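# Thread a USB cable through a ring with two hands

## Task

Pass the USB cable through the ring so that, on both sides, the length of cable from the ring to the plug is at least one hand's width, and leave it so with the robot no longer holding it.

## Robot and tools

Robot: two arms, left_arm carrying a left hand and right_arm carrying a right hand. Each hand has five fingers driven by six motors. Scene frame: origin at table-top height midway between the nominal arm bases, +x out over the table, +z up, left_arm on the +y side (image sides may differ). Measured bases: left_arm at (+0.003, +0.297, 0) m, right_arm at (+0.030, -0.364, 0) m, both turned only slightly about z. Fixed cameras and the table use the scene frame; every hand pose, velocity, target and wrist camera pose uses that arm's own base frame.

Hand point: a spot rigidly tied to the palm, 0.05 m in front of it and 0.15 m out from the wrist face. Its +z runs along the straight fingers, +y points out of the palm. For the right hand +x points across the palm away from the thumb; for the left hand +x points toward the thumb. Straight fingertips reach 0.06 to 0.07 m past the point and sit 0.06 m behind it along -y. A bracket on the little-finger side of the wrist can strike things. With the thumb turned in front of the palm, the hand can enclose objects about 0.035 to 0.065 m thick, or a handle as thin as about 0.025 m.

Row layout (used by execute_actions and move): one flat list of 28 numbers for both arms, each in [-1, 1]. Numbers 1-6: left_arm dx, dy, dz, rx, ry, rz. Numbers 7-14: left hand little, ring, middle, index, thumb_bend, thumb_turn, force_limit, speed. Numbers 15-28: the same fourteen for right_arm and its hand. Pose numbers are offsets, not places: they count from the arm's Hand target at the start of the action or move, along that arm's base axes; 1.0 equals 0.6 m or 180 degrees, and rx, ry, rz form one rotation vector turning about the Hand target position. Every row inside one action counts from the same start, so sending an offset again moves further. Six zeros re-request the current Hand target. Hand numbers are absolute targets: fingers -1 straight to +1 curled; thumb_bend -1 straight to +1 bent; thumb_turn -1 beside the palm to +1 opposite the fingers. force_limit maps -1..+1 to about 0..10 N at the fingertip (0..15 N on the two thumb motors); speed rises from almost nothing at -1 to full at +0.48 and above. There is no 'no change' value: to keep a hand as it is, resend the eight hand numbers last executed for it; if none yet, send its hand_measured six, then hand_force_limit and hand_speed.

execute_actions(actions, cameras): actions is a list of actions; each action is up to 15 rows, one per 1/30 s step, the last row held if shorter. cameras lists names (cam_head_left, cam_head_right, cam_high, cam_low, cam_left_wrist, cam_right_wrist), ["all"] or []; by default images come only with an empty actions list.

move(target, speed, blend, blocking, cameras): target is one 28-number row or up to 15 rows, all offsets from the same starting Hand targets. speed is path top speed in m/s, 0.002 to 4.3, default 0.25 (turning up to twice that in rad/s); one value or one per target. blend in metres rounds corners in a list; 0 stops at each. blocking=false returns after about 0.5 s while motion continues. Paths are straight, do not avoid obstacles or the other arm, and stop after 10 s. The result adds a 'move:' line: done, off_target, moving, held or fault, plus limits=paced (pose clipped) or limits=held (steps withheld).

wait(seconds 0 to 10, cameras) lets time pass. stop(cameras) brakes a running move. zoom_image(camera, region [x0, y0, x1, y1] in pixels, at most 504 by 504) enlarges part of a camera's newest image. show_instructions shows reference pages. finished_scene(scene=1) ends the scene for good.

Results: end_effector_position (m) and end_effector_quat_wxyz in base frame; Hand target (last commanded pose after clipping, the base for next offsets); joint positions, velocities and torques (torques include gravity and offsets, so not a contact gauge on their own); hand_measured, hand_stopped_by (moving, target, force, stalled, fault) and hand_load_n (positive when something pushes a finger open), each in motor order. Action calls also list some per-step positions. MOTOR HOT warns of heat; an OVER-TEMPERATURE FAULT drops that arm for 30 s or more.

Behaviour: the arm tracks loosely and often rests 1 to 3 cm (sometimes 5 cm) short, usually low; resend the missing distance as an offset. Orientation commands are clipped to 40 degrees from the current one per step. A motor starts only when its target changes by 0.002 or more; it locks on reaching target or force_limit. For a soft grip close with speed -0.94 or lower. To tighten, raise force_limit and send a more closed target than hand_measured; to loosen, send a more open one. A lost grip shows as hand_load_n near 0.

Avoid: anything falling off the table or being left off it; dropping or releasing moving parts; fast or hard contact with fixed items; any squeeze or collision between the two arms or hands; routing paths close to an arm's own base; holding arms stretched or pushing toward unreachable poses (heat); overloading fingers. Loose objects may be nudged by outside pushes. Joint limits (rad): waist ±2.880, shoulder 0 to 3.142, elbow 0 to 3.019, wrist pitch -1.693 to 1.571, wrist yaw ±1.571, wrist roll ±2.094.

Each tool is called after "Call:" as name(argument=value, ...), one argument or row to a line, values as JSON.

Reference images:

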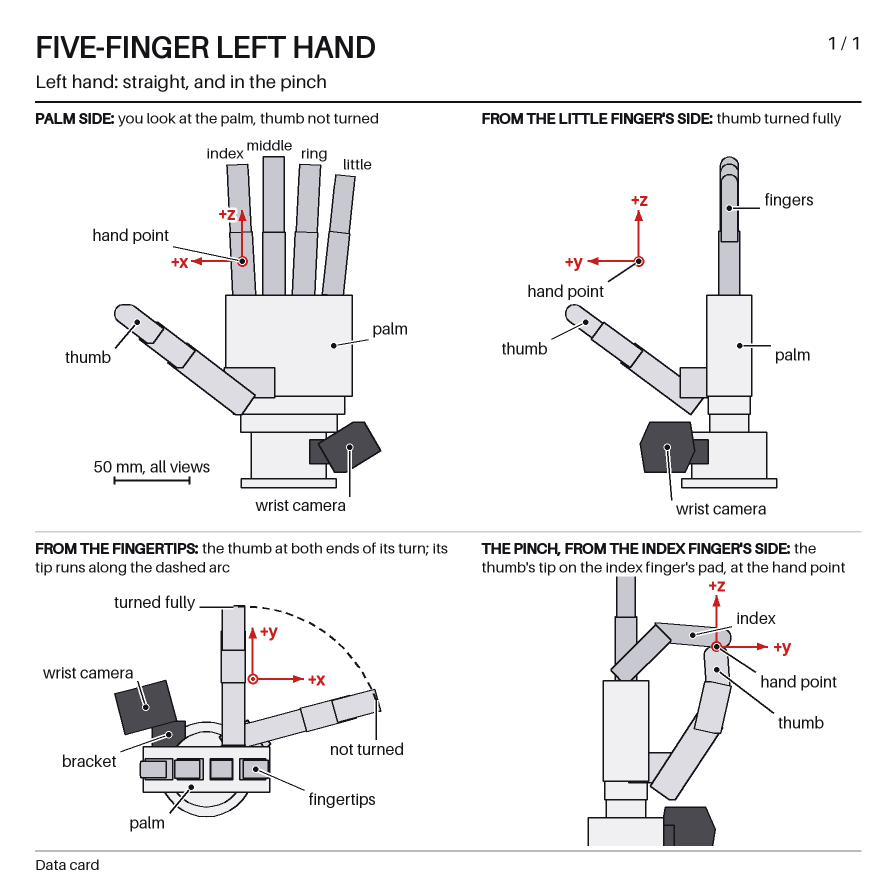

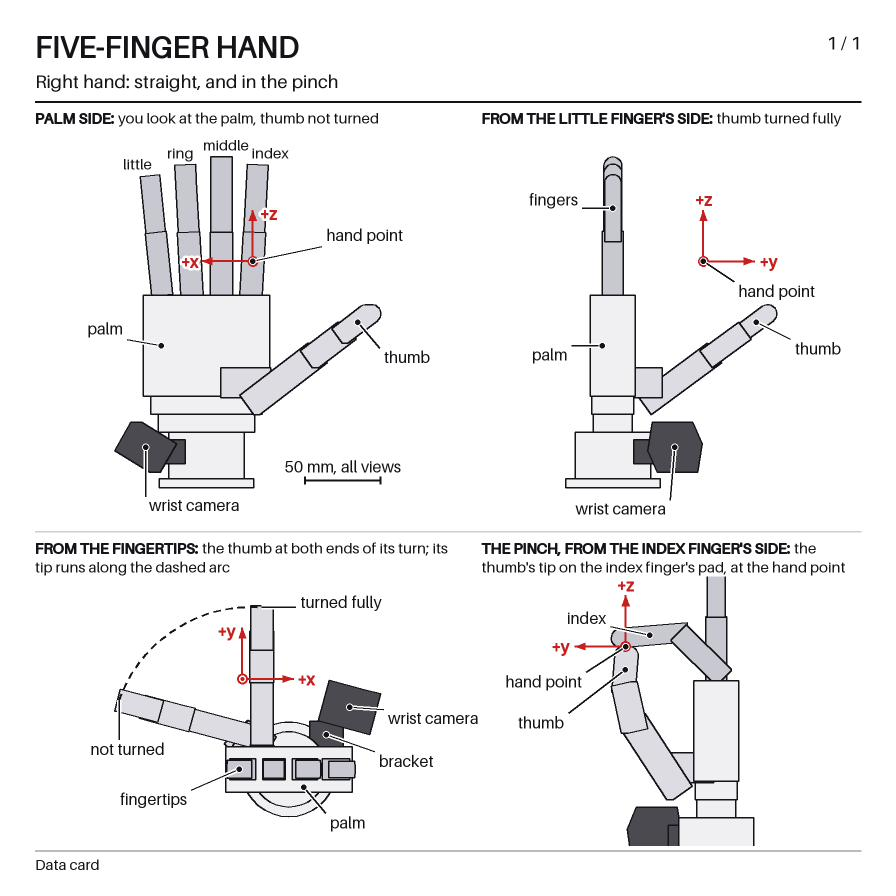

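## Session

Call:
execute_actions(
  actions=[],
)

Scene clock: 0.00 s.
left_arm: end_effector_position=(+0.6157, -0.0109, +0.1220) hand_measured=(-1.000, -1.000, -1.000, -1.000, -1.000, -1.000) hand_load_n=(+0.0, +0.0, +0.0, +0.0, +0.0, +0.0) hand_stopped_by=(target, target, target, target, target, target) hand_force_limit=0.00 hand_speed=-0.80 end_effector_quat_wxyz=(+0.332, -0.415, +0.839, +0.114) | right_arm: end_effector_position=(+0.2554, +0.2578, +0.2229) hand_measured=(-1.000, -1.000, -1.000, -1.000, -1.000, -1.000) hand_load_n=(+0.0, +0.0, +0.0, +0.0, +0.0, +0.0) hand_stopped_by=(target, target, target, target, target, target) hand_force_limit=0.00 hand_speed=-0.80 end_effector_quat_wxyz=(+0.685, -0.720, +0.100, +0.050)
Joint positions: left_arm=[-0.202 1.876 1.581 -0.83 -0.583 0.586] | right_arm=[0.224 1.041 0.519 0.322 -1.277 0.019]
Joint velocities: within noise
Joint torques (N m): no reading
Heat: left arm: hottest waist 27 °C; right arm: hottest waist 29 °C.
Hand target: left_arm +0.6231, -0.0126, +0.1243; +0.337, -0.416, +0.837, +0.110 | right_arm +0.2607, +0.2590, +0.2311; +0.687, -0.719, +0.093, +0.043

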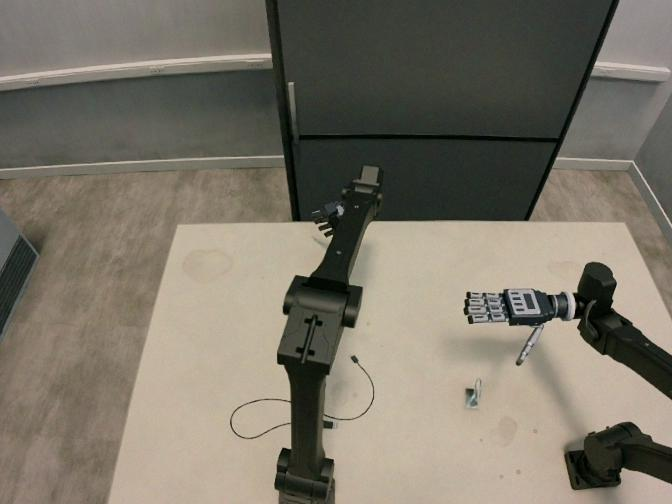

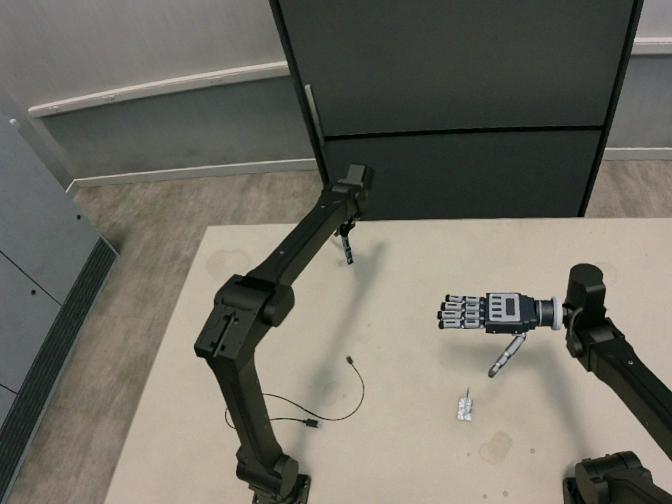

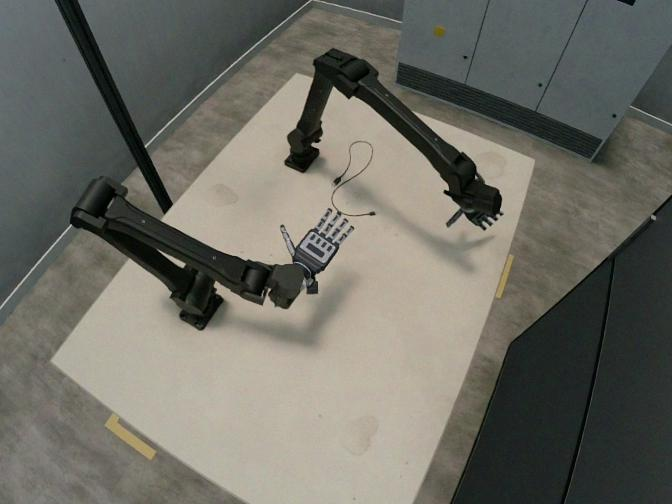

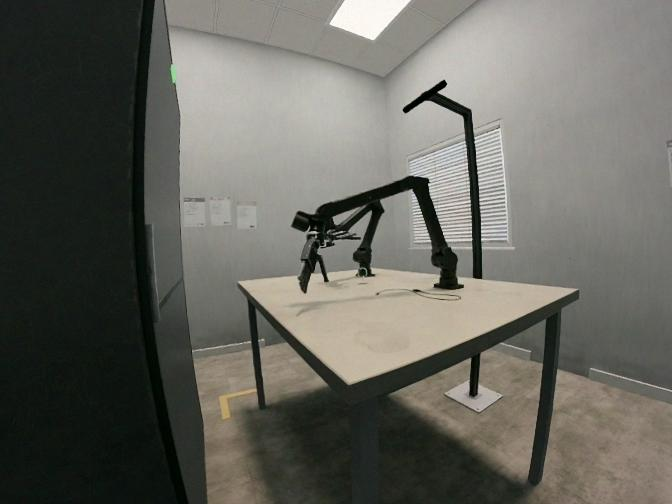

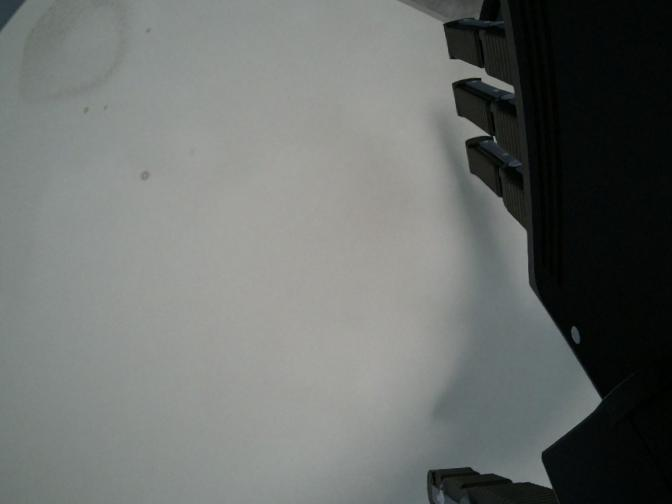

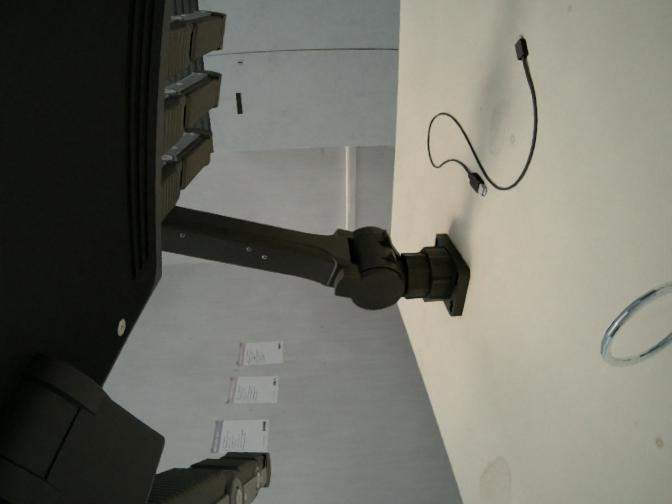

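Call:
zoom_image(
  camera="cam_head_left",
  region=[200, 330, 520, 480],
)

Call:
zoom_image(
  camera="cam_head_right",
  region=[200, 330, 520, 480],
)

Call:
zoom_image(
  camera="cam_high",
  region=[260, 120, 420, 240],
)

Call:
zoom_image(
  camera="cam_right_wrist",
  region=[400, 0, 672, 400],
)

Scaled by 1.575.

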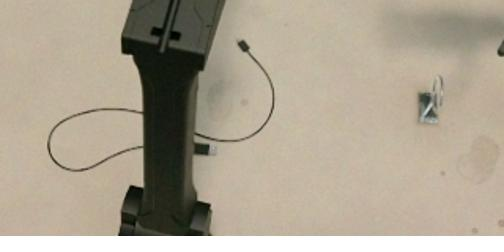

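Scaled by 1.575.

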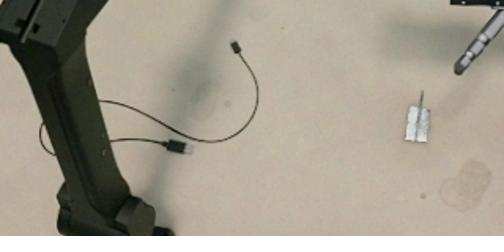

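Scaled by 3.150.

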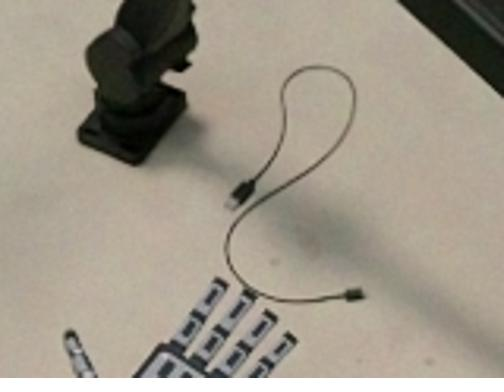

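Scaled by 1.260 from the camera's 672x504 image, which has a finer 960x720 frame.

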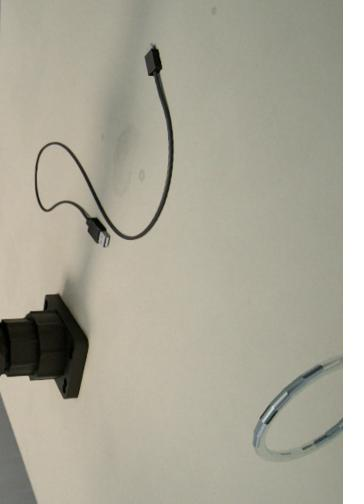

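Call:
move(
  target=[0,0,0,0,0,0,-1,-1,-1,-1,-1,-1,0,-0.8,0,-0.15,0.08,-0.2,0,0,-1,-1,-1,-1,-1,-1,0,-0.8],
  cameras=["cam_right_wrist","cam_head_right"],
)

Scene clock: 31.47 s.
left_arm: end_effector_position=(+0.6157, -0.0109, +0.1220) hand_measured=(-1.000, -1.000, -1.000, -1.000, -1.000, -1.000) hand_load_n=(+0.0, +0.0, +0.0, +0.0, +0.0, +0.0) hand_stopped_by=(target, target, target, target, target, target) hand_force_limit=0.00 hand_speed=-0.80 end_effector_quat_wxyz=(+0.332, -0.415, +0.839, +0.114) | right_arm: end_effector_position=(+0.2513, +0.1646, +0.2638) hand_measured=(-1.000, -1.000, -1.000, -1.000, -1.000, -1.000) hand_load_n=(+0.0, +0.0, +0.0, +0.0, +0.0, +0.0) hand_stopped_by=(target, target, target, target, target, target) hand_force_limit=0.00 hand_speed=-0.80 end_effector_quat_wxyz=(-0.429, +0.895, -0.117, -0.024)
Joint positions: left_arm=[-0.202 1.876 1.581 -0.83 -0.583 0.586] | right_arm=[0.158 1.03 1.053 -1.316 -0.856 -1.024]
Joint torques (N m): left_arm=[-0.62 -19.6 12.36 1.24 -0.59 0.03] | right_arm=[0.32 -3.08 12.21 0.47 -0.54 -0.16]
Heat: left arm: hottest shoulder 29 °C; right arm: hottest waist 29 °C.
Hand target: left_arm +0.6231, -0.0126, +0.1243; +0.337, -0.416, +0.837, +0.110 | right_arm +0.2607, +0.1689, +0.2791; -0.431, +0.896, -0.101, -0.012
Off the commanded pose: left_arm 0.008 m, 1 deg | right_arm 0.019 m, 2 deg.
move: off_target (right_arm)
camera_calibration:
cam_right_wrist: T_world_to_cam=[[-0.0172974, -0.649738, -0.759961, 0.311891], [-0.874607, -0.358497, 0.326408, 0.187932], [-0.484524, 0.670314, -0.562064, 0.276632], [0, 0, 0, 1]] pos_world=[0.303797, 0.0845904, 0.331168]
Images, in order (width x height): cam_head_right 672x504, cam_right_wrist 672x504.

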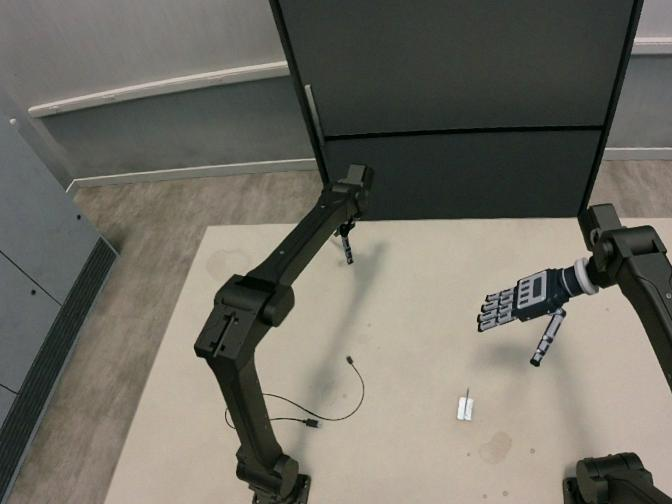

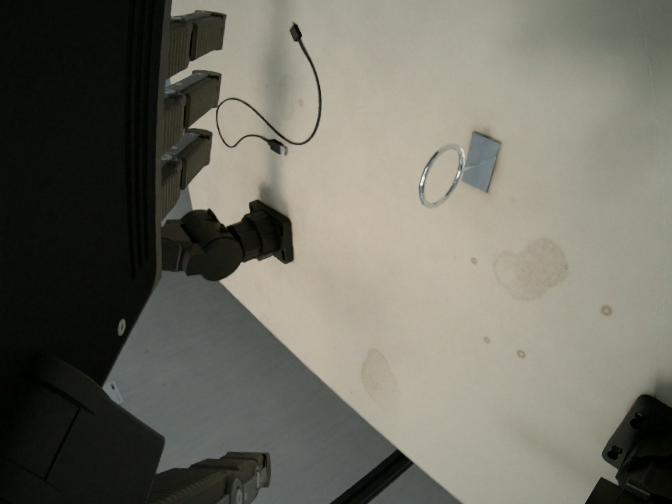

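Call:
zoom_image(
  camera="cam_right_wrist",
  region=[390, 110, 530, 230],
)

Call:
zoom_image(
  camera="cam_right_wrist",
  region=[200, 10, 360, 180],
)

Scaled by 3.600 from the camera's 672x504 image, which has a finer 960x720 frame.

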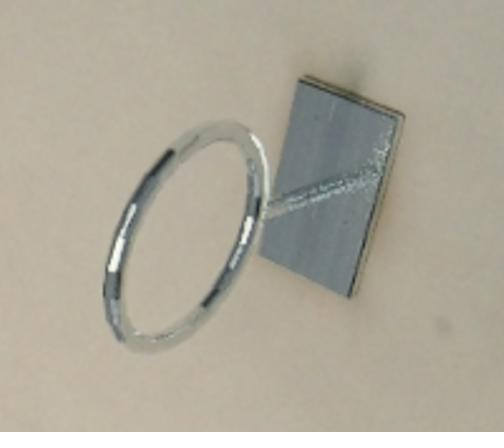

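Scaled by 2.965 from the camera's 672x504 image, which has a finer 960x720 frame.

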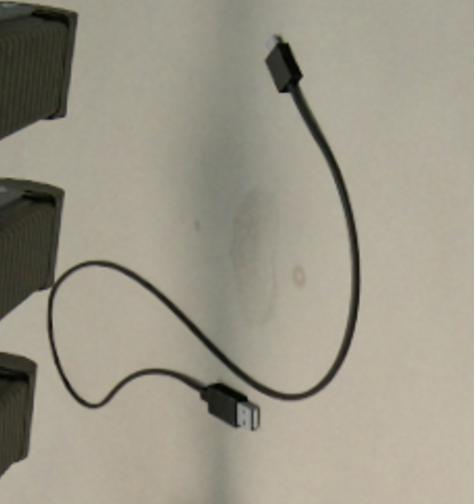

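Call:
move(
  target=[-0.355,0.803,0.15,0,0,0.278,-1,-1,-1,-1,-1,-1,0,-0.8,0,0,0,0,0,0,-1,-1,-1,-1,-1,-1,0,-0.8],
  cameras=["cam_head_left","cam_head_right","cam_high","cam_right_wrist"],
)

Scene clock: 56.97 s.
left_arm: end_effector_position=(+0.4005, +0.4617, +0.2087) hand_measured=(-1.000, -1.000, -1.000, -1.000, -1.000, -1.000) hand_load_n=(+0.0, +0.0, +0.0, +0.0, +0.0, +0.0) hand_stopped_by=(target, target, target, target, target, target) hand_force_limit=0.00 hand_speed=-0.80 end_effector_quat_wxyz=(-0.256, +0.733, -0.581, -0.243) | right_arm: end_effector_position=(+0.2513, +0.1646, +0.2638) hand_measured=(-1.000, -1.000, -1.000, -1.000, -1.000, -1.000) hand_load_n=(+0.0, +0.0, +0.0, +0.0, +0.0, +0.0) hand_stopped_by=(target, target, target, target, target, target) hand_force_limit=0.00 hand_speed=-0.80 end_effector_quat_wxyz=(-0.429, +0.895, -0.117, -0.024)
Joint positions: left_arm=[0.671 1.817 1.727 -1.031 -0.585 0.577] | right_arm=[0.158 1.03 1.053 -1.316 -0.856 -1.025]
Joint torques (N m): left_arm=[-0.56 -17.9 15.2 0.7 -0.5 0.11] | right_arm=[0.32 -3.14 12.23 0.46 -0.54 -0.18]
Heat: left arm: hottest shoulder 30 °C; right arm: hottest waist 29 °C.
Hand target: left_arm +0.4102, +0.4691, +0.2144; -0.259, +0.731, -0.583, -0.242 | right_arm +0.2607, +0.1689, +0.2791; -0.431, +0.896, -0.102, -0.012
Off the commanded pose: left_arm 0.013 m, 0 deg | right_arm 0.018 m, 2 deg.
move: off_target (left_arm, right_arm)
camera_calibration:
cam_right_wrist: T_world_to_cam=[[-0.0165323, -0.649787, -0.759936, 0.311656], [-0.874617, -0.358916, 0.325921, 0.18822], [-0.484533, 0.670041, -0.562381, 0.276812], [0, 0, 0, 1]] pos_world=[0.303897, 0.0845899, 0.331167]
Images, in order (width x height): cam_head_left 672x504, cam_head_right 672x504, cam_high 672x504, cam_right_wrist 672x504.

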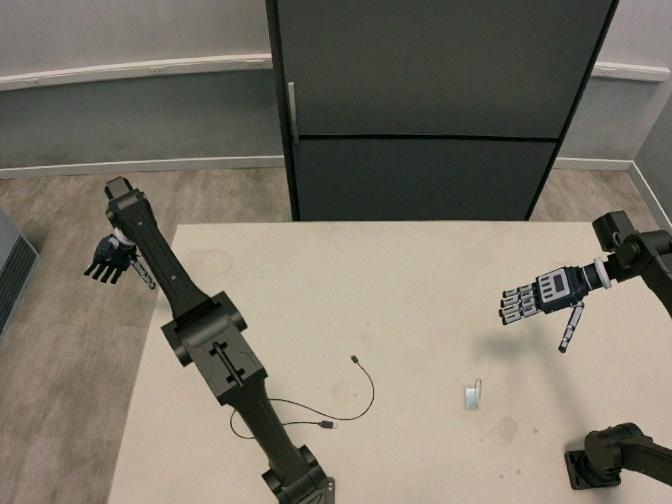

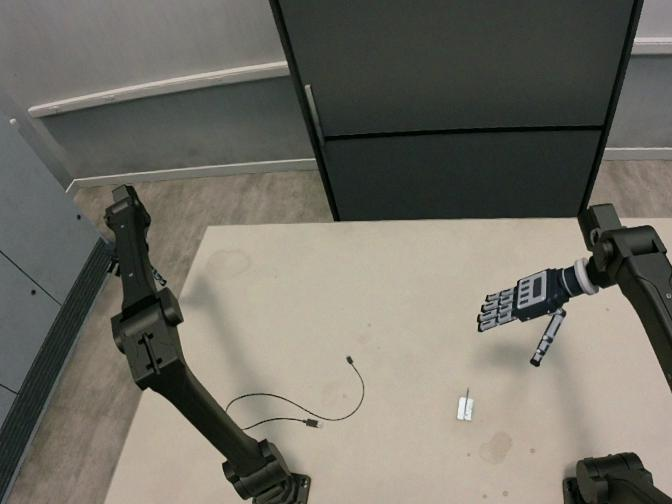

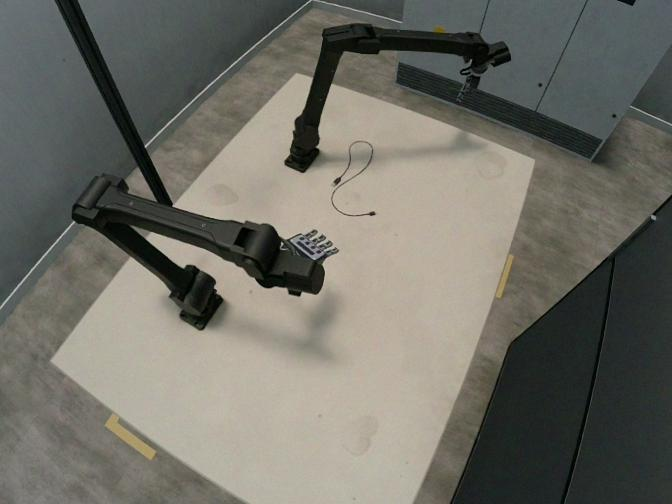

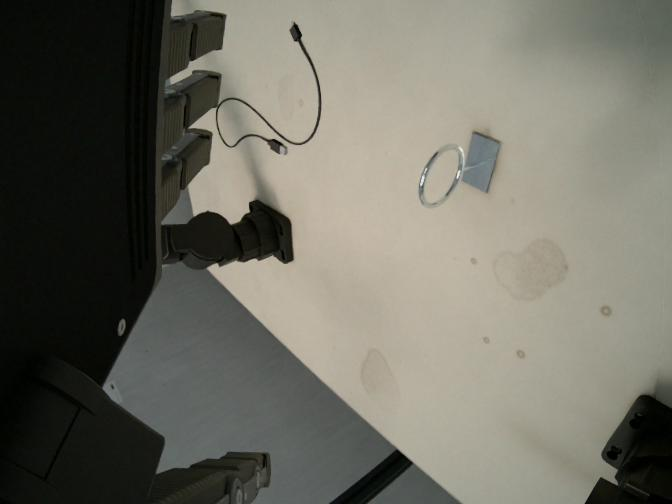

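Call:
move(
  target=[0,0,0,0,0,0,-1,-1,-1,-1,-1,-1,0,-0.8,0.108,0.6,-0.23,-0.0256,-0.041,0.2355,1,1,-0.1,-0.1,-1,1,0,0],
  cameras=["cam_head_left","cam_right_wrist","cam_high"],
)

Scene clock: 75.80 s.
left_arm: end_effector_position=(+0.4004, +0.4617, +0.2087) hand_measured=(-1.000, -1.000, -1.000, -1.000, -1.000, -1.000) hand_load_n=(+0.0, +0.0, +0.0, +0.0, +0.5, +0.0) hand_stopped_by=(target, target, target, target, target, target) hand_force_limit=0.00 hand_speed=-0.80 end_effector_quat_wxyz=(-0.256, +0.733, -0.581, -0.243) | right_arm: end_effector_position=(+0.3179, +0.5175, +0.1358) hand_measured=(+1.000, +1.000, -0.100, -0.100, -1.000, +1.000) hand_load_n=(+0.0, +0.0, +0.0, +0.0, +0.0, +0.0) hand_stopped_by=(target, target, target, target, target, target) hand_force_limit=0.00 hand_speed=0.00 end_effector_quat_wxyz=(-0.364, +0.891, +0.247, -0.114)
Joint positions: left_arm=[0.671 1.817 1.727 -1.031 -0.585 0.577] | right_arm=[0.854 1.907 1.699 -1.094 -0.745 -1.152]
Joint torques (N m): left_arm=[-0.67 -17.85 15.21 0.65 -0.49 0.11] | right_arm=[-0.44 -13.16 11.84 0.47 -0.46 -0.17]
Heat: left arm: hottest elbow 32 °C; right arm: hottest waist 29 °C.
Hand target: left_arm +0.4102, +0.4691, +0.2144; -0.259, +0.731, -0.583, -0.242 | right_arm +0.3256, +0.5290, +0.1413; -0.368, +0.888, +0.256, -0.106
Off the commanded pose: left_arm 0.013 m, 0 deg | right_arm 0.015 m, 1 deg.
move: off_target (left_arm, right_arm)
camera_calibration:
cam_right_wrist: T_world_to_cam=[[0.541169, -0.500136, -0.676018, 0.178649], [-0.440208, -0.853448, 0.279006, 0.538927], [-0.716487, 0.146599, -0.682023, 0.361481], [0, 0, 0, 1]] pos_world=[0.399556, 0.496302, 0.216944]
Images, in order (width x height): cam_head_left 672x504, cam_high 672x504, cam_right_wrist 672x504.

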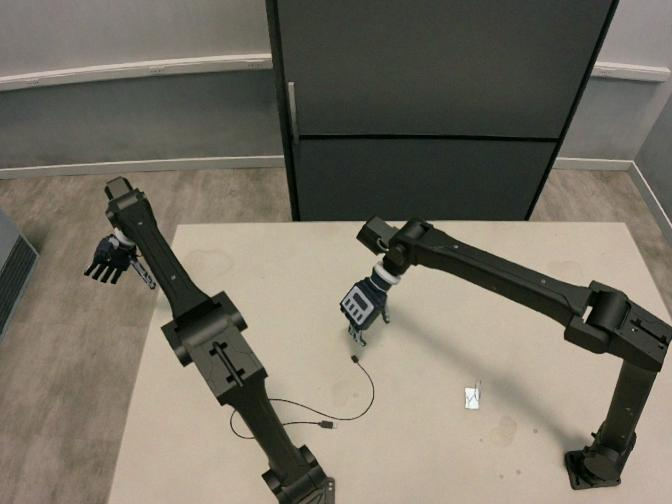

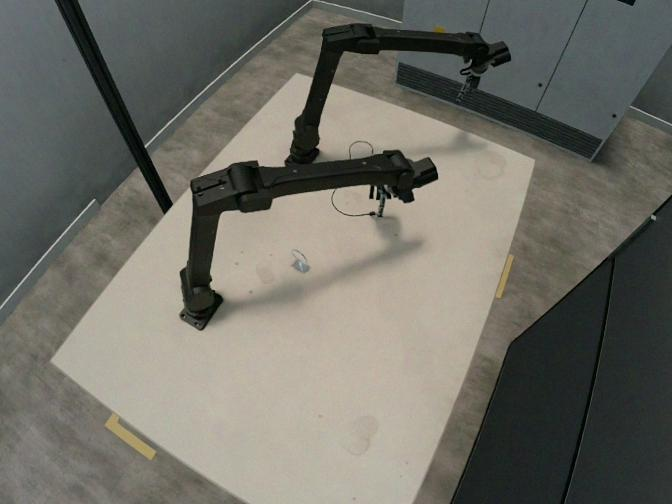

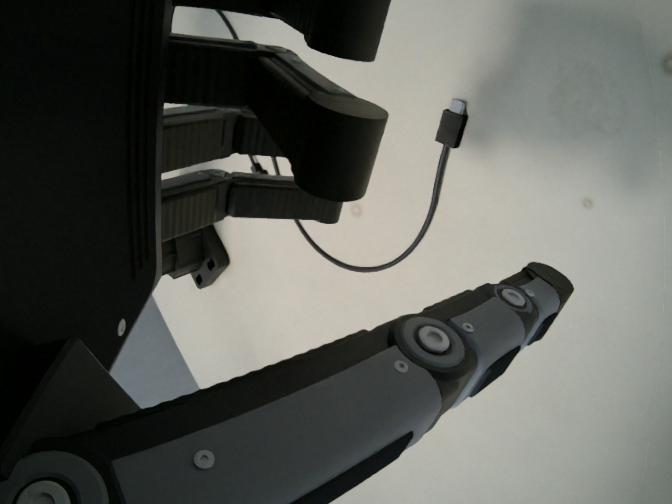

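Call:
move(
  target=[0,0,0,0,0,0,-1,-1,-1,-1,-1,-1,0,-0.8,-0.0393,0.0783,-0.125,-0.0465,-0.03,0.011,1,1,0.28,0.28,-1,1,0,0],
  cameras=["cam_head_left","cam_right_wrist"],
  speed=0.12,
)

Scene clock: 87.30 s.
left_arm: end_effector_position=(+0.4004, +0.4617, +0.2087) hand_measured=(-1.000, -1.000, -1.000, -1.000, -1.000, -1.000) hand_load_n=(+0.0, +0.0, +0.0, +0.0, +0.0, +0.0) hand_stopped_by=(target, target, target, target, target, target) hand_force_limit=0.00 hand_speed=-0.80 end_effector_quat_wxyz=(-0.256, +0.733, -0.581, -0.243) | right_arm: end_effector_position=(+0.2961, +0.5596, +0.0618) hand_measured=(+1.000, +1.000, +0.280, +0.280, -1.000, +1.000) hand_load_n=(+0.0, +0.0, +0.0, +0.0, +0.0, +0.0) hand_stopped_by=(target, target, target, target, target, target) hand_force_limit=0.00 hand_speed=0.00 end_effector_quat_wxyz=(-0.281, +0.913, +0.278, -0.099)
Joint positions: left_arm=[0.671 1.817 1.727 -1.031 -0.585 0.577] | right_arm=[0.975 2.051 1.766 -1.059 -0.566 -1.121]
Joint torques (N m): left_arm=[-0.67 -17.9 15.21 0.64 -0.5 0.11] | right_arm=[-0.26 -14.51 11.54 0.98 -0.31 0.02]
Heat: left arm: hottest elbow 33 °C; right arm: hottest waist 29 °C.
Hand target: left_arm +0.4102, +0.4691, +0.2144; -0.259, +0.731, -0.583, -0.242 | right_arm +0.3018, +0.5759, +0.0661; -0.288, +0.911, +0.280, -0.090
Off the commanded pose: left_arm 0.013 m, 0 deg | right_arm 0.018 m, 1 deg.
move: off_target (left_arm, right_arm)
camera_calibration:
cam_right_wrist: T_world_to_cam=[[0.627234, -0.561815, -0.53939, 0.162131], [-0.427571, -0.827261, 0.364449, 0.5623], [-0.650969, 0.00203285, -0.759101, 0.355498], [0, 0, 0, 1]] pos_world=[0.370147, 0.555533, 0.152382]
Images, in order (width x height): cam_head_left 672x504, cam_right_wrist 672x504.

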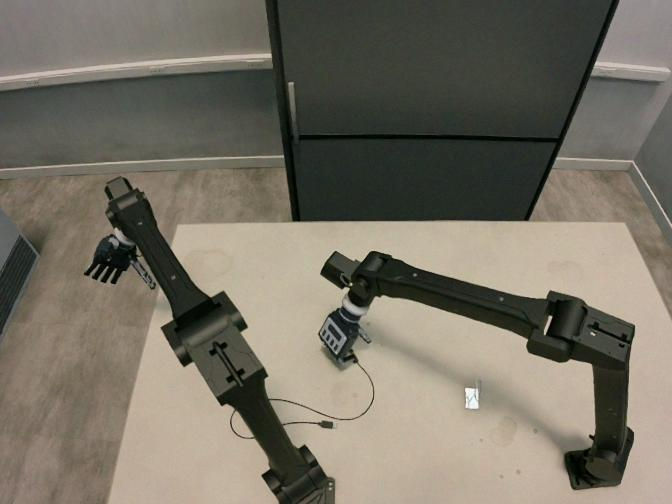

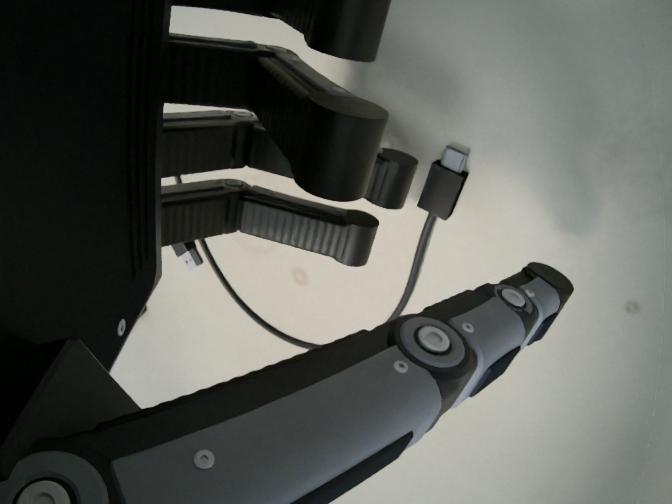

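Call:
move(
  target=[0,0,0,0,0,0,-1,-1,-1,-1,-1,-1,0,-0.8,-0.0133,0.002,-0.07,0,0,0,1,1,0.28,0.28,-1,1,0,0],
  cameras=["cam_right_wrist"],
  speed=0.06,
)

Scene clock: 92.60 s.
left_arm: end_effector_position=(+0.4004, +0.4617, +0.2087) hand_measured=(-1.000, -1.000, -1.000, -1.000, -1.000, -1.000) hand_load_n=(+0.0, +0.0, +0.0, +0.0, +0.0, +0.0) hand_stopped_by=(target, target, target, target, target, target) hand_force_limit=0.00 hand_speed=-0.80 end_effector_quat_wxyz=(-0.256, +0.733, -0.581, -0.243) | right_arm: end_effector_position=(+0.3017, +0.5742, +0.0391) hand_measured=(+1.000, +1.000, +0.280, +0.280, -1.000, +1.000) hand_load_n=(+0.0, +0.0, +0.0, +0.0, +0.0, +0.0) hand_stopped_by=(target, target, target, target, target, target) hand_force_limit=0.00 hand_speed=0.00 end_effector_quat_wxyz=(-0.294, +0.910, +0.281, -0.082)
Joint positions: left_arm=[0.671 1.817 1.727 -1.031 -0.585 0.577] | right_arm=[0.98 2.078 1.746 -0.961 -0.562 -1.108]
Joint torques (N m): left_arm=[-0.67 -17.9 15.21 0.64 -0.49 0.11] | right_arm=[0.26 -14.56 7.32 1.31 -0.31 0.03]
Heat: left arm: hottest elbow 33 °C; right arm: hottest waist 29 °C.
Hand target: left_arm +0.4102, +0.4691, +0.2144; -0.259, +0.731, -0.583, -0.242 | right_arm +0.2940, +0.5770, +0.0240; -0.288, +0.912, +0.280, -0.089
Off the commanded pose: left_arm 0.013 m, 0 deg | right_arm 0.017 m, 1 deg.
move: off_target (left_arm, right_arm)
camera_calibration:
cam_right_wrist: T_world_to_cam=[[0.63829, -0.545583, -0.54307, 0.142009], [-0.440733, -0.837407, 0.323272, 0.596352], [-0.631142, 0.0330078, -0.774964, 0.318727], [0, 0, 0, 1]] pos_world=[0.373351, 0.566346, 0.13134]
Images, in order (width x height): cam_right_wrist 672x504.

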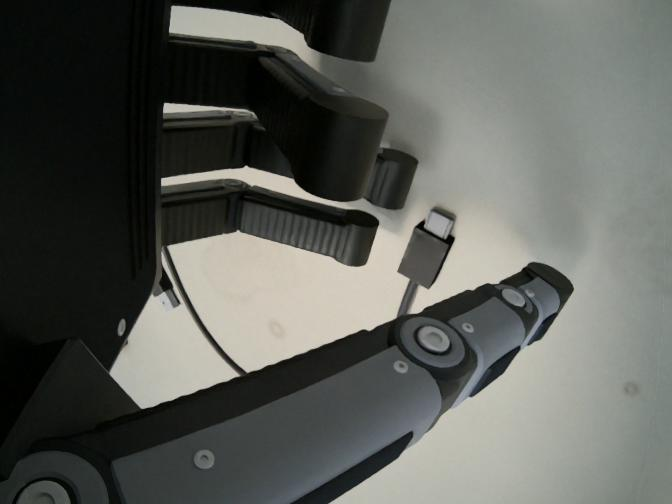

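Call:
move(
  target=[0,0,0,0,0,0,-1,-1,-1,-1,-1,-1,0,-0.8,-0.0167,-0.0217,-0.0267,0,0,0,1,1,0.28,0.28,-1,1,0,0],
  cameras=["cam_right_wrist"],
  speed=0.06,
)

Scene clock: 96.00 s.
left_arm: end_effector_position=(+0.4004, +0.4617, +0.2087) hand_measured=(-1.000, -1.000, -1.000, -1.000, -1.000, -1.000) hand_load_n=(+0.0, +0.0, +0.0, +0.0, +0.0, -0.5) hand_stopped_by=(target, target, target, target, target, target) hand_force_limit=0.00 hand_speed=-0.80 end_effector_quat_wxyz=(-0.256, +0.733, -0.581, -0.243) | right_arm: end_effector_position=(+0.2962, +0.5676, +0.0237) hand_measured=(+1.000, +1.000, +0.280, +0.280, -1.000, +1.000) hand_load_n=(+0.0, +0.0, -4.0, +0.0, +0.0, +0.0) hand_stopped_by=(target, target, target, target, target, target) hand_force_limit=0.00 hand_speed=0.00 end_effector_quat_wxyz=(-0.298, +0.909, +0.282, -0.077)
Joint positions: left_arm=[0.671 1.817 1.727 -1.031 -0.585 0.577] | right_arm=[0.981 2.063 1.676 -0.893 -0.563 -1.106]
Joint torques (N m): left_arm=[-0.67 -17.85 15.21 0.64 -0.5 0.11] | right_arm=[0.38 -15.09 5.86 1.1 -0.27 0.02]
Heat: left arm: hottest elbow 33 °C; right arm: hottest waist 29 °C.
Hand target: left_arm +0.4102, +0.4691, +0.2144; -0.259, +0.731, -0.583, -0.242 | right_arm +0.2838, +0.5641, +0.0081; -0.288, +0.911, +0.280, -0.090
Off the commanded pose: left_arm 0.013 m, 0 deg | right_arm 0.020 m, 2 deg.
move: off_target (left_arm, right_arm)
camera_calibration:
cam_right_wrist: T_world_to_cam=[[0.641466, -0.53959, -0.545311, 0.129296], [-0.442846, -0.840884, 0.311129, 0.596319], [-0.626426, 0.0419098, -0.778353, 0.297105], [0, 0, 0, 1]] pos_world=[0.367253, 0.558751, 0.116227]
Images, in order (width x height): cam_right_wrist 672x504.

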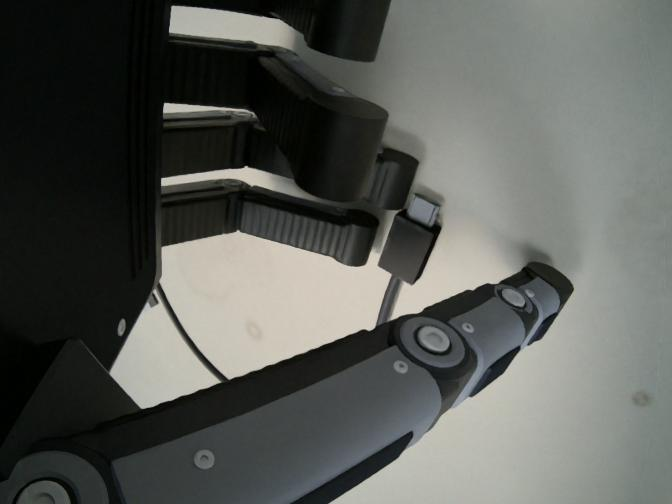

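Call:
wait(
  seconds=0.3,
)

Call:
zoom_image(
  camera="cam_right_wrist",
  region=[300, 120, 600, 340],
)

Scene clock: 102.90 s.
left_arm: end_effector_position=(+0.4004, +0.4617, +0.2087) hand_measured=(-1.000, -1.000, -1.000, -1.000, -1.000, -1.000) hand_load_n=(+0.0, +0.0, +0.0, +0.0, +0.0, +0.0) hand_stopped_by=(target, target, target, target, target, target) hand_force_limit=0.00 hand_speed=-0.80 end_effector_quat_wxyz=(-0.256, +0.733, -0.581, -0.243) | right_arm: end_effector_position=(+0.2962, +0.5676, +0.0237) hand_measured=(+1.000, +1.000, +0.280, +0.280, -1.000, +1.000) hand_load_n=(+0.0, +0.0, -4.0, +0.0, +0.0, +0.0) hand_stopped_by=(target, target, target, target, target, target) hand_force_limit=0.00 hand_speed=0.00 end_effector_quat_wxyz=(-0.298, +0.909, +0.282, -0.077)
Joint positions: left_arm=[0.671 1.817 1.727 -1.031 -0.585 0.577] | right_arm=[0.981 2.063 1.676 -0.893 -0.563 -1.106]
Joint torques (N m): left_arm=[-0.67 -17.85 15.21 0.64 -0.49 0.11] | right_arm=[0.26 -14.97 5.93 1.14 -0.26 0.03]
Heat: left arm: hottest elbow 34 °C; right arm: hottest waist 29 °C.
Hand target: left_arm +0.4102, +0.4691, +0.2144; -0.259, +0.731, -0.583, -0.242 | right_arm +0.2838, +0.5642, +0.0081; -0.288, +0.911, +0.280, -0.090
Off the commanded pose: left_arm 0.013 m, 0 deg | right_arm 0.020 m, 2 deg.
wait: 0.30 s; at rest from the start

Scaled by 1.680 from the camera's 672x504 image, which has a finer 960x720 frame.
This view is cut from an older image: the scene may have changed since it was taken.

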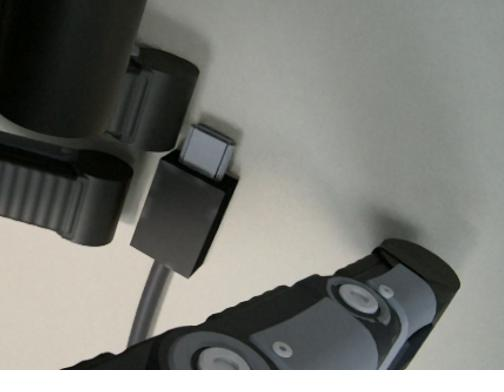

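Call:
move(
  target=[0,0,0,0,0,0,-1,-1,-1,-1,-1,-1,0,-0.8,-0.0117,-0.0067,-0.005,0,0,0,1,1,0.42,0.28,-0.9,1,0,0],
  cameras=["cam_right_wrist"],
  speed=0.05,
)

Scene clock: 109.13 s.
left_arm: end_effector_position=(+0.4004, +0.4617, +0.2087) hand_measured=(-1.000, -1.000, -1.000, -1.000, -1.000, -1.000) hand_load_n=(+0.0, +0.0, +0.0, +0.0, +0.0, +0.5) hand_stopped_by=(target, target, target, target, target, target) hand_force_limit=0.00 hand_speed=-0.80 end_effector_quat_wxyz=(-0.256, +0.733, -0.581, -0.243) | right_arm: end_effector_position=(+0.2948, +0.5657, +0.0217) hand_measured=(+1.000, +1.000, +0.420, +0.280, -0.900, +1.000) hand_load_n=(+0.0, +0.0, +0.0, -2.5, +0.5, +0.0) hand_stopped_by=(target, target, target, target, target, target) hand_force_limit=0.00 hand_speed=0.00 end_effector_quat_wxyz=(-0.302, +0.907, +0.283, -0.071)
Joint positions: left_arm=[0.671 1.817 1.727 -1.031 -0.585 0.577] | right_arm=[0.982 2.049 1.647 -0.862 -0.561 -1.106]
Joint torques (N m): left_arm=[-0.73 -17.85 15.21 0.62 -0.49 0.11] | right_arm=[0.85 -14.8 5.5 0.75 -0.22 0.09]
Heat: left arm: hottest elbow 34 °C; right arm: hottest waist 29 °C.
Hand target: left_arm +0.4102, +0.4691, +0.2144; -0.259, +0.731, -0.583, -0.242 | right_arm +0.2770, +0.5601, +0.0052; -0.288, +0.912, +0.280, -0.089
Off the commanded pose: left_arm 0.013 m, 0 deg | right_arm 0.025 m, 3 deg.
move: off_target (left_arm, right_arm)
camera_calibration:
cam_right_wrist: T_world_to_cam=[[0.646082, -0.533534, -0.54582, 0.123218], [-0.446106, -0.844209, 0.297154, 0.597855], [-0.619328, 0.0515081, -0.783441, 0.287339], [0, 0, 0, 1]] pos_world=[0.365055, 0.555655, 0.114713]
Images, in order (width x height): cam_right_wrist 672x504.

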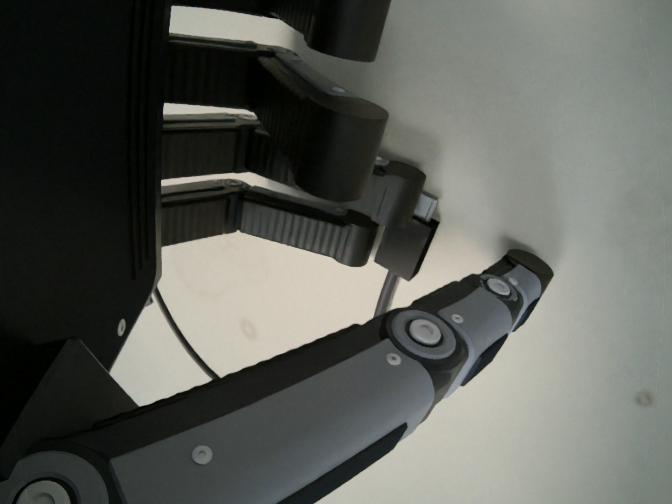

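Call:
zoom_image(
  camera="cam_right_wrist",
  region=[300, 120, 600, 340],
)

Scaled by 1.680 from the camera's 672x504 image, which has a finer 960x720 frame.

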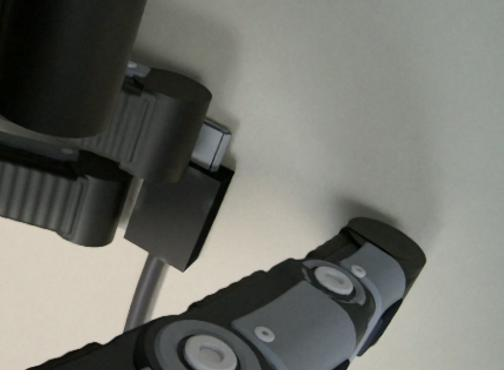

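Call:
move(
  target=[0,0,0,0,0,0,-1,-1,-1,-1,-1,-1,0,-0.8,-0.002,-0.0015,0.0117,0,0,0,1,1,0.32,0.28,-0.8,1,0,0],
  cameras=["cam_right_wrist"],
  speed=0.05,
)

Call:
zoom_image(
  camera="cam_right_wrist",
  region=[300, 120, 600, 340],
)

Scene clock: 113.33 s.
left_arm: end_effector_position=(+0.4004, +0.4617, +0.2087) hand_measured=(-1.000, -1.000, -1.000, -1.000, -1.000, -1.000) hand_load_n=(+0.0, +0.0, +0.0, +0.0, +0.0, +0.0) hand_stopped_by=(target, target, target, target, target, target) hand_force_limit=0.00 hand_speed=-0.80 end_effector_quat_wxyz=(-0.256, +0.733, -0.581, -0.243) | right_arm: end_effector_position=(+0.2947, +0.5652, +0.0229) hand_measured=(+1.000, +1.000, +0.320, +0.280, -0.800, +1.000) hand_load_n=(+0.0, +0.0, -3.0, +0.0, +0.0, +0.0) hand_stopped_by=(target, target, target, target, target, target) hand_force_limit=0.00 hand_speed=0.00 end_effector_quat_wxyz=(-0.302, +0.907, +0.284, -0.070)
Joint positions: left_arm=[0.671 1.817 1.727 -1.031 -0.585 0.577] | right_arm=[0.982 2.046 1.645 -0.862 -0.559 -1.106]
Joint torques (N m): left_arm=[-0.67 -17.85 15.21 0.64 -0.49 0.11] | right_arm=[0.85 -15.44 5.86 0.28 -0.31 0.1]
Heat: left arm: hottest elbow 34 °C; right arm: hottest waist 28 °C.
Hand target: left_arm +0.4102, +0.4691, +0.2144; -0.259, +0.731, -0.583, -0.242 | right_arm +0.2757, +0.5591, +0.0121; -0.288, +0.912, +0.280, -0.090
Off the commanded pose: left_arm 0.013 m, 0 deg | right_arm 0.023 m, 3 deg.
move: off_target (left_arm, right_arm)
camera_calibration:
cam_right_wrist: T_world_to_cam=[[0.647313, -0.533721, -0.544177, 0.123426], [-0.447118, -0.844079, 0.296001, 0.597398], [-0.61731, 0.0517053, -0.785019, 0.287609], [0, 0, 0, 1]] pos_world=[0.364756, 0.555255, 0.116113]
Images, in order (width x height): cam_right_wrist 672x504.

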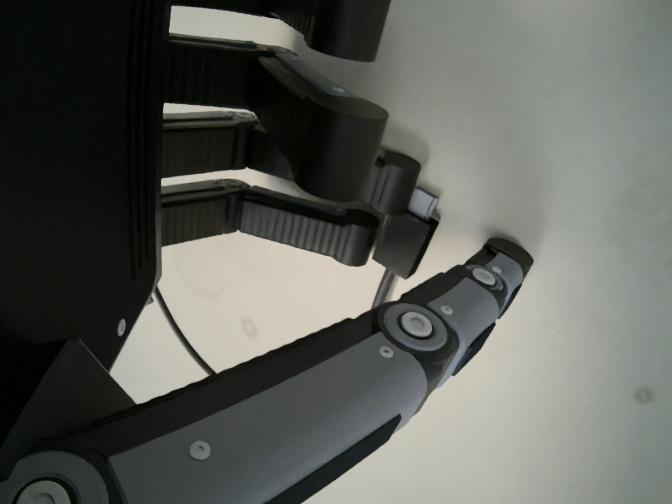

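Scaled by 1.680 from the camera's 672x504 image, which has a finer 960x720 frame.

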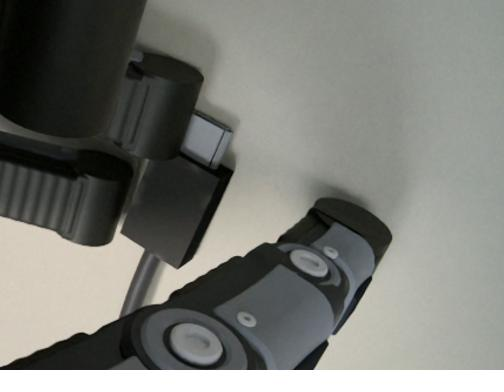

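Call:
move(
  target=[0,0,0,0,0,0,-1,-1,-1,-1,-1,-1,0,-0.8,0,0,0,0,0,0,1,1,0.32,0.28,0.1,1,-0.3,-0.8],
  cameras=["cam_right_wrist"],
  speed=0.05,
)

Call:
zoom_image(
  camera="cam_right_wrist",
  region=[300, 120, 600, 340],
)

Scene clock: 116.60 s.
left_arm: end_effector_position=(+0.4004, +0.4617, +0.2087) hand_measured=(-1.000, -1.000, -1.000, -1.000, -1.000, -1.000) hand_load_n=(+0.0, +0.0, +0.0, +0.0, +0.0, +0.0) hand_stopped_by=(target, target, target, target, target, target) hand_force_limit=0.00 hand_speed=-0.80 end_effector_quat_wxyz=(-0.256, +0.733, -0.581, -0.243) | right_arm: end_effector_position=(+0.2946, +0.5649, +0.0231) hand_measured=(+1.000, +1.000, +0.320, +0.280, -0.452, +1.000) hand_load_n=(+0.0, +0.0, +1.5, +0.5, +5.0, +2.0) hand_stopped_by=(target, target, target, target, force, target) hand_force_limit=-0.30 hand_speed=-0.80 end_effector_quat_wxyz=(-0.301, +0.908, +0.284, -0.070)
Joint positions: left_arm=[0.671 1.817 1.727 -1.031 -0.585 0.577] | right_arm=[0.983 2.045 1.644 -0.862 -0.558 -1.106]
Joint torques (N m): left_arm=[-0.67 -17.85 15.2 0.64 -0.5 0.11] | right_arm=[0.85 -15.33 5.93 0.28 -0.37 0.1]
Heat: left arm: hottest elbow 34 °C; right arm: hottest waist 28 °C.
Hand target: left_arm +0.4102, +0.4691, +0.2144; -0.259, +0.731, -0.583, -0.242 | right_arm +0.2756, +0.5592, +0.0120; -0.288, +0.911, +0.280, -0.090
Off the commanded pose: left_arm 0.013 m, 0 deg | right_arm 0.023 m, 3 deg.
move: off_target (left_arm, right_arm)
camera_calibration:
cam_right_wrist: T_world_to_cam=[[0.647972, -0.534186, -0.542934, 0.123497], [-0.447526, -0.843821, 0.29612, 0.596914], [-0.616323, 0.0510996, -0.785834, 0.287746], [0, 0, 0, 1]] pos_world=[0.364456, 0.554955, 0.116413]
Images, in order (width x height): cam_right_wrist 672x504.

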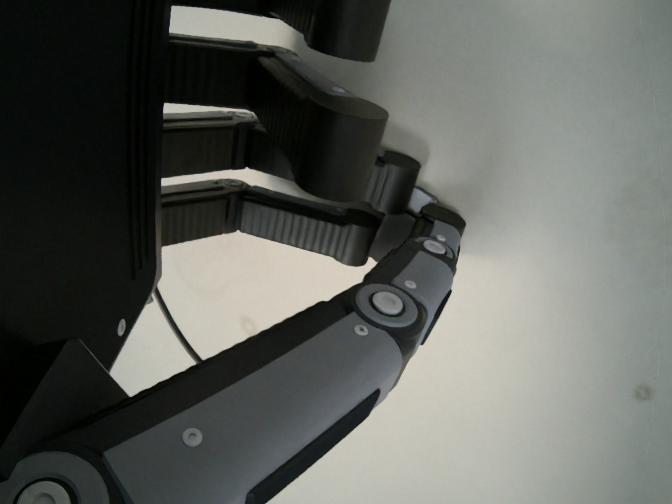

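Scaled by 1.680 from the camera's 672x504 image, which has a finer 960x720 frame.

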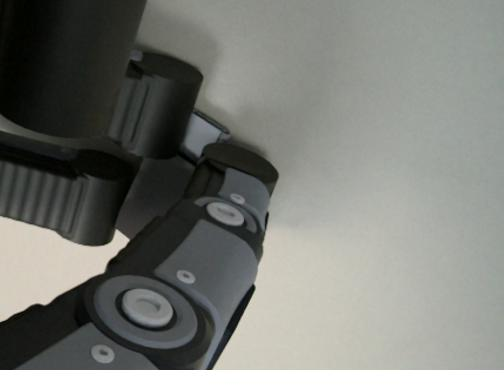

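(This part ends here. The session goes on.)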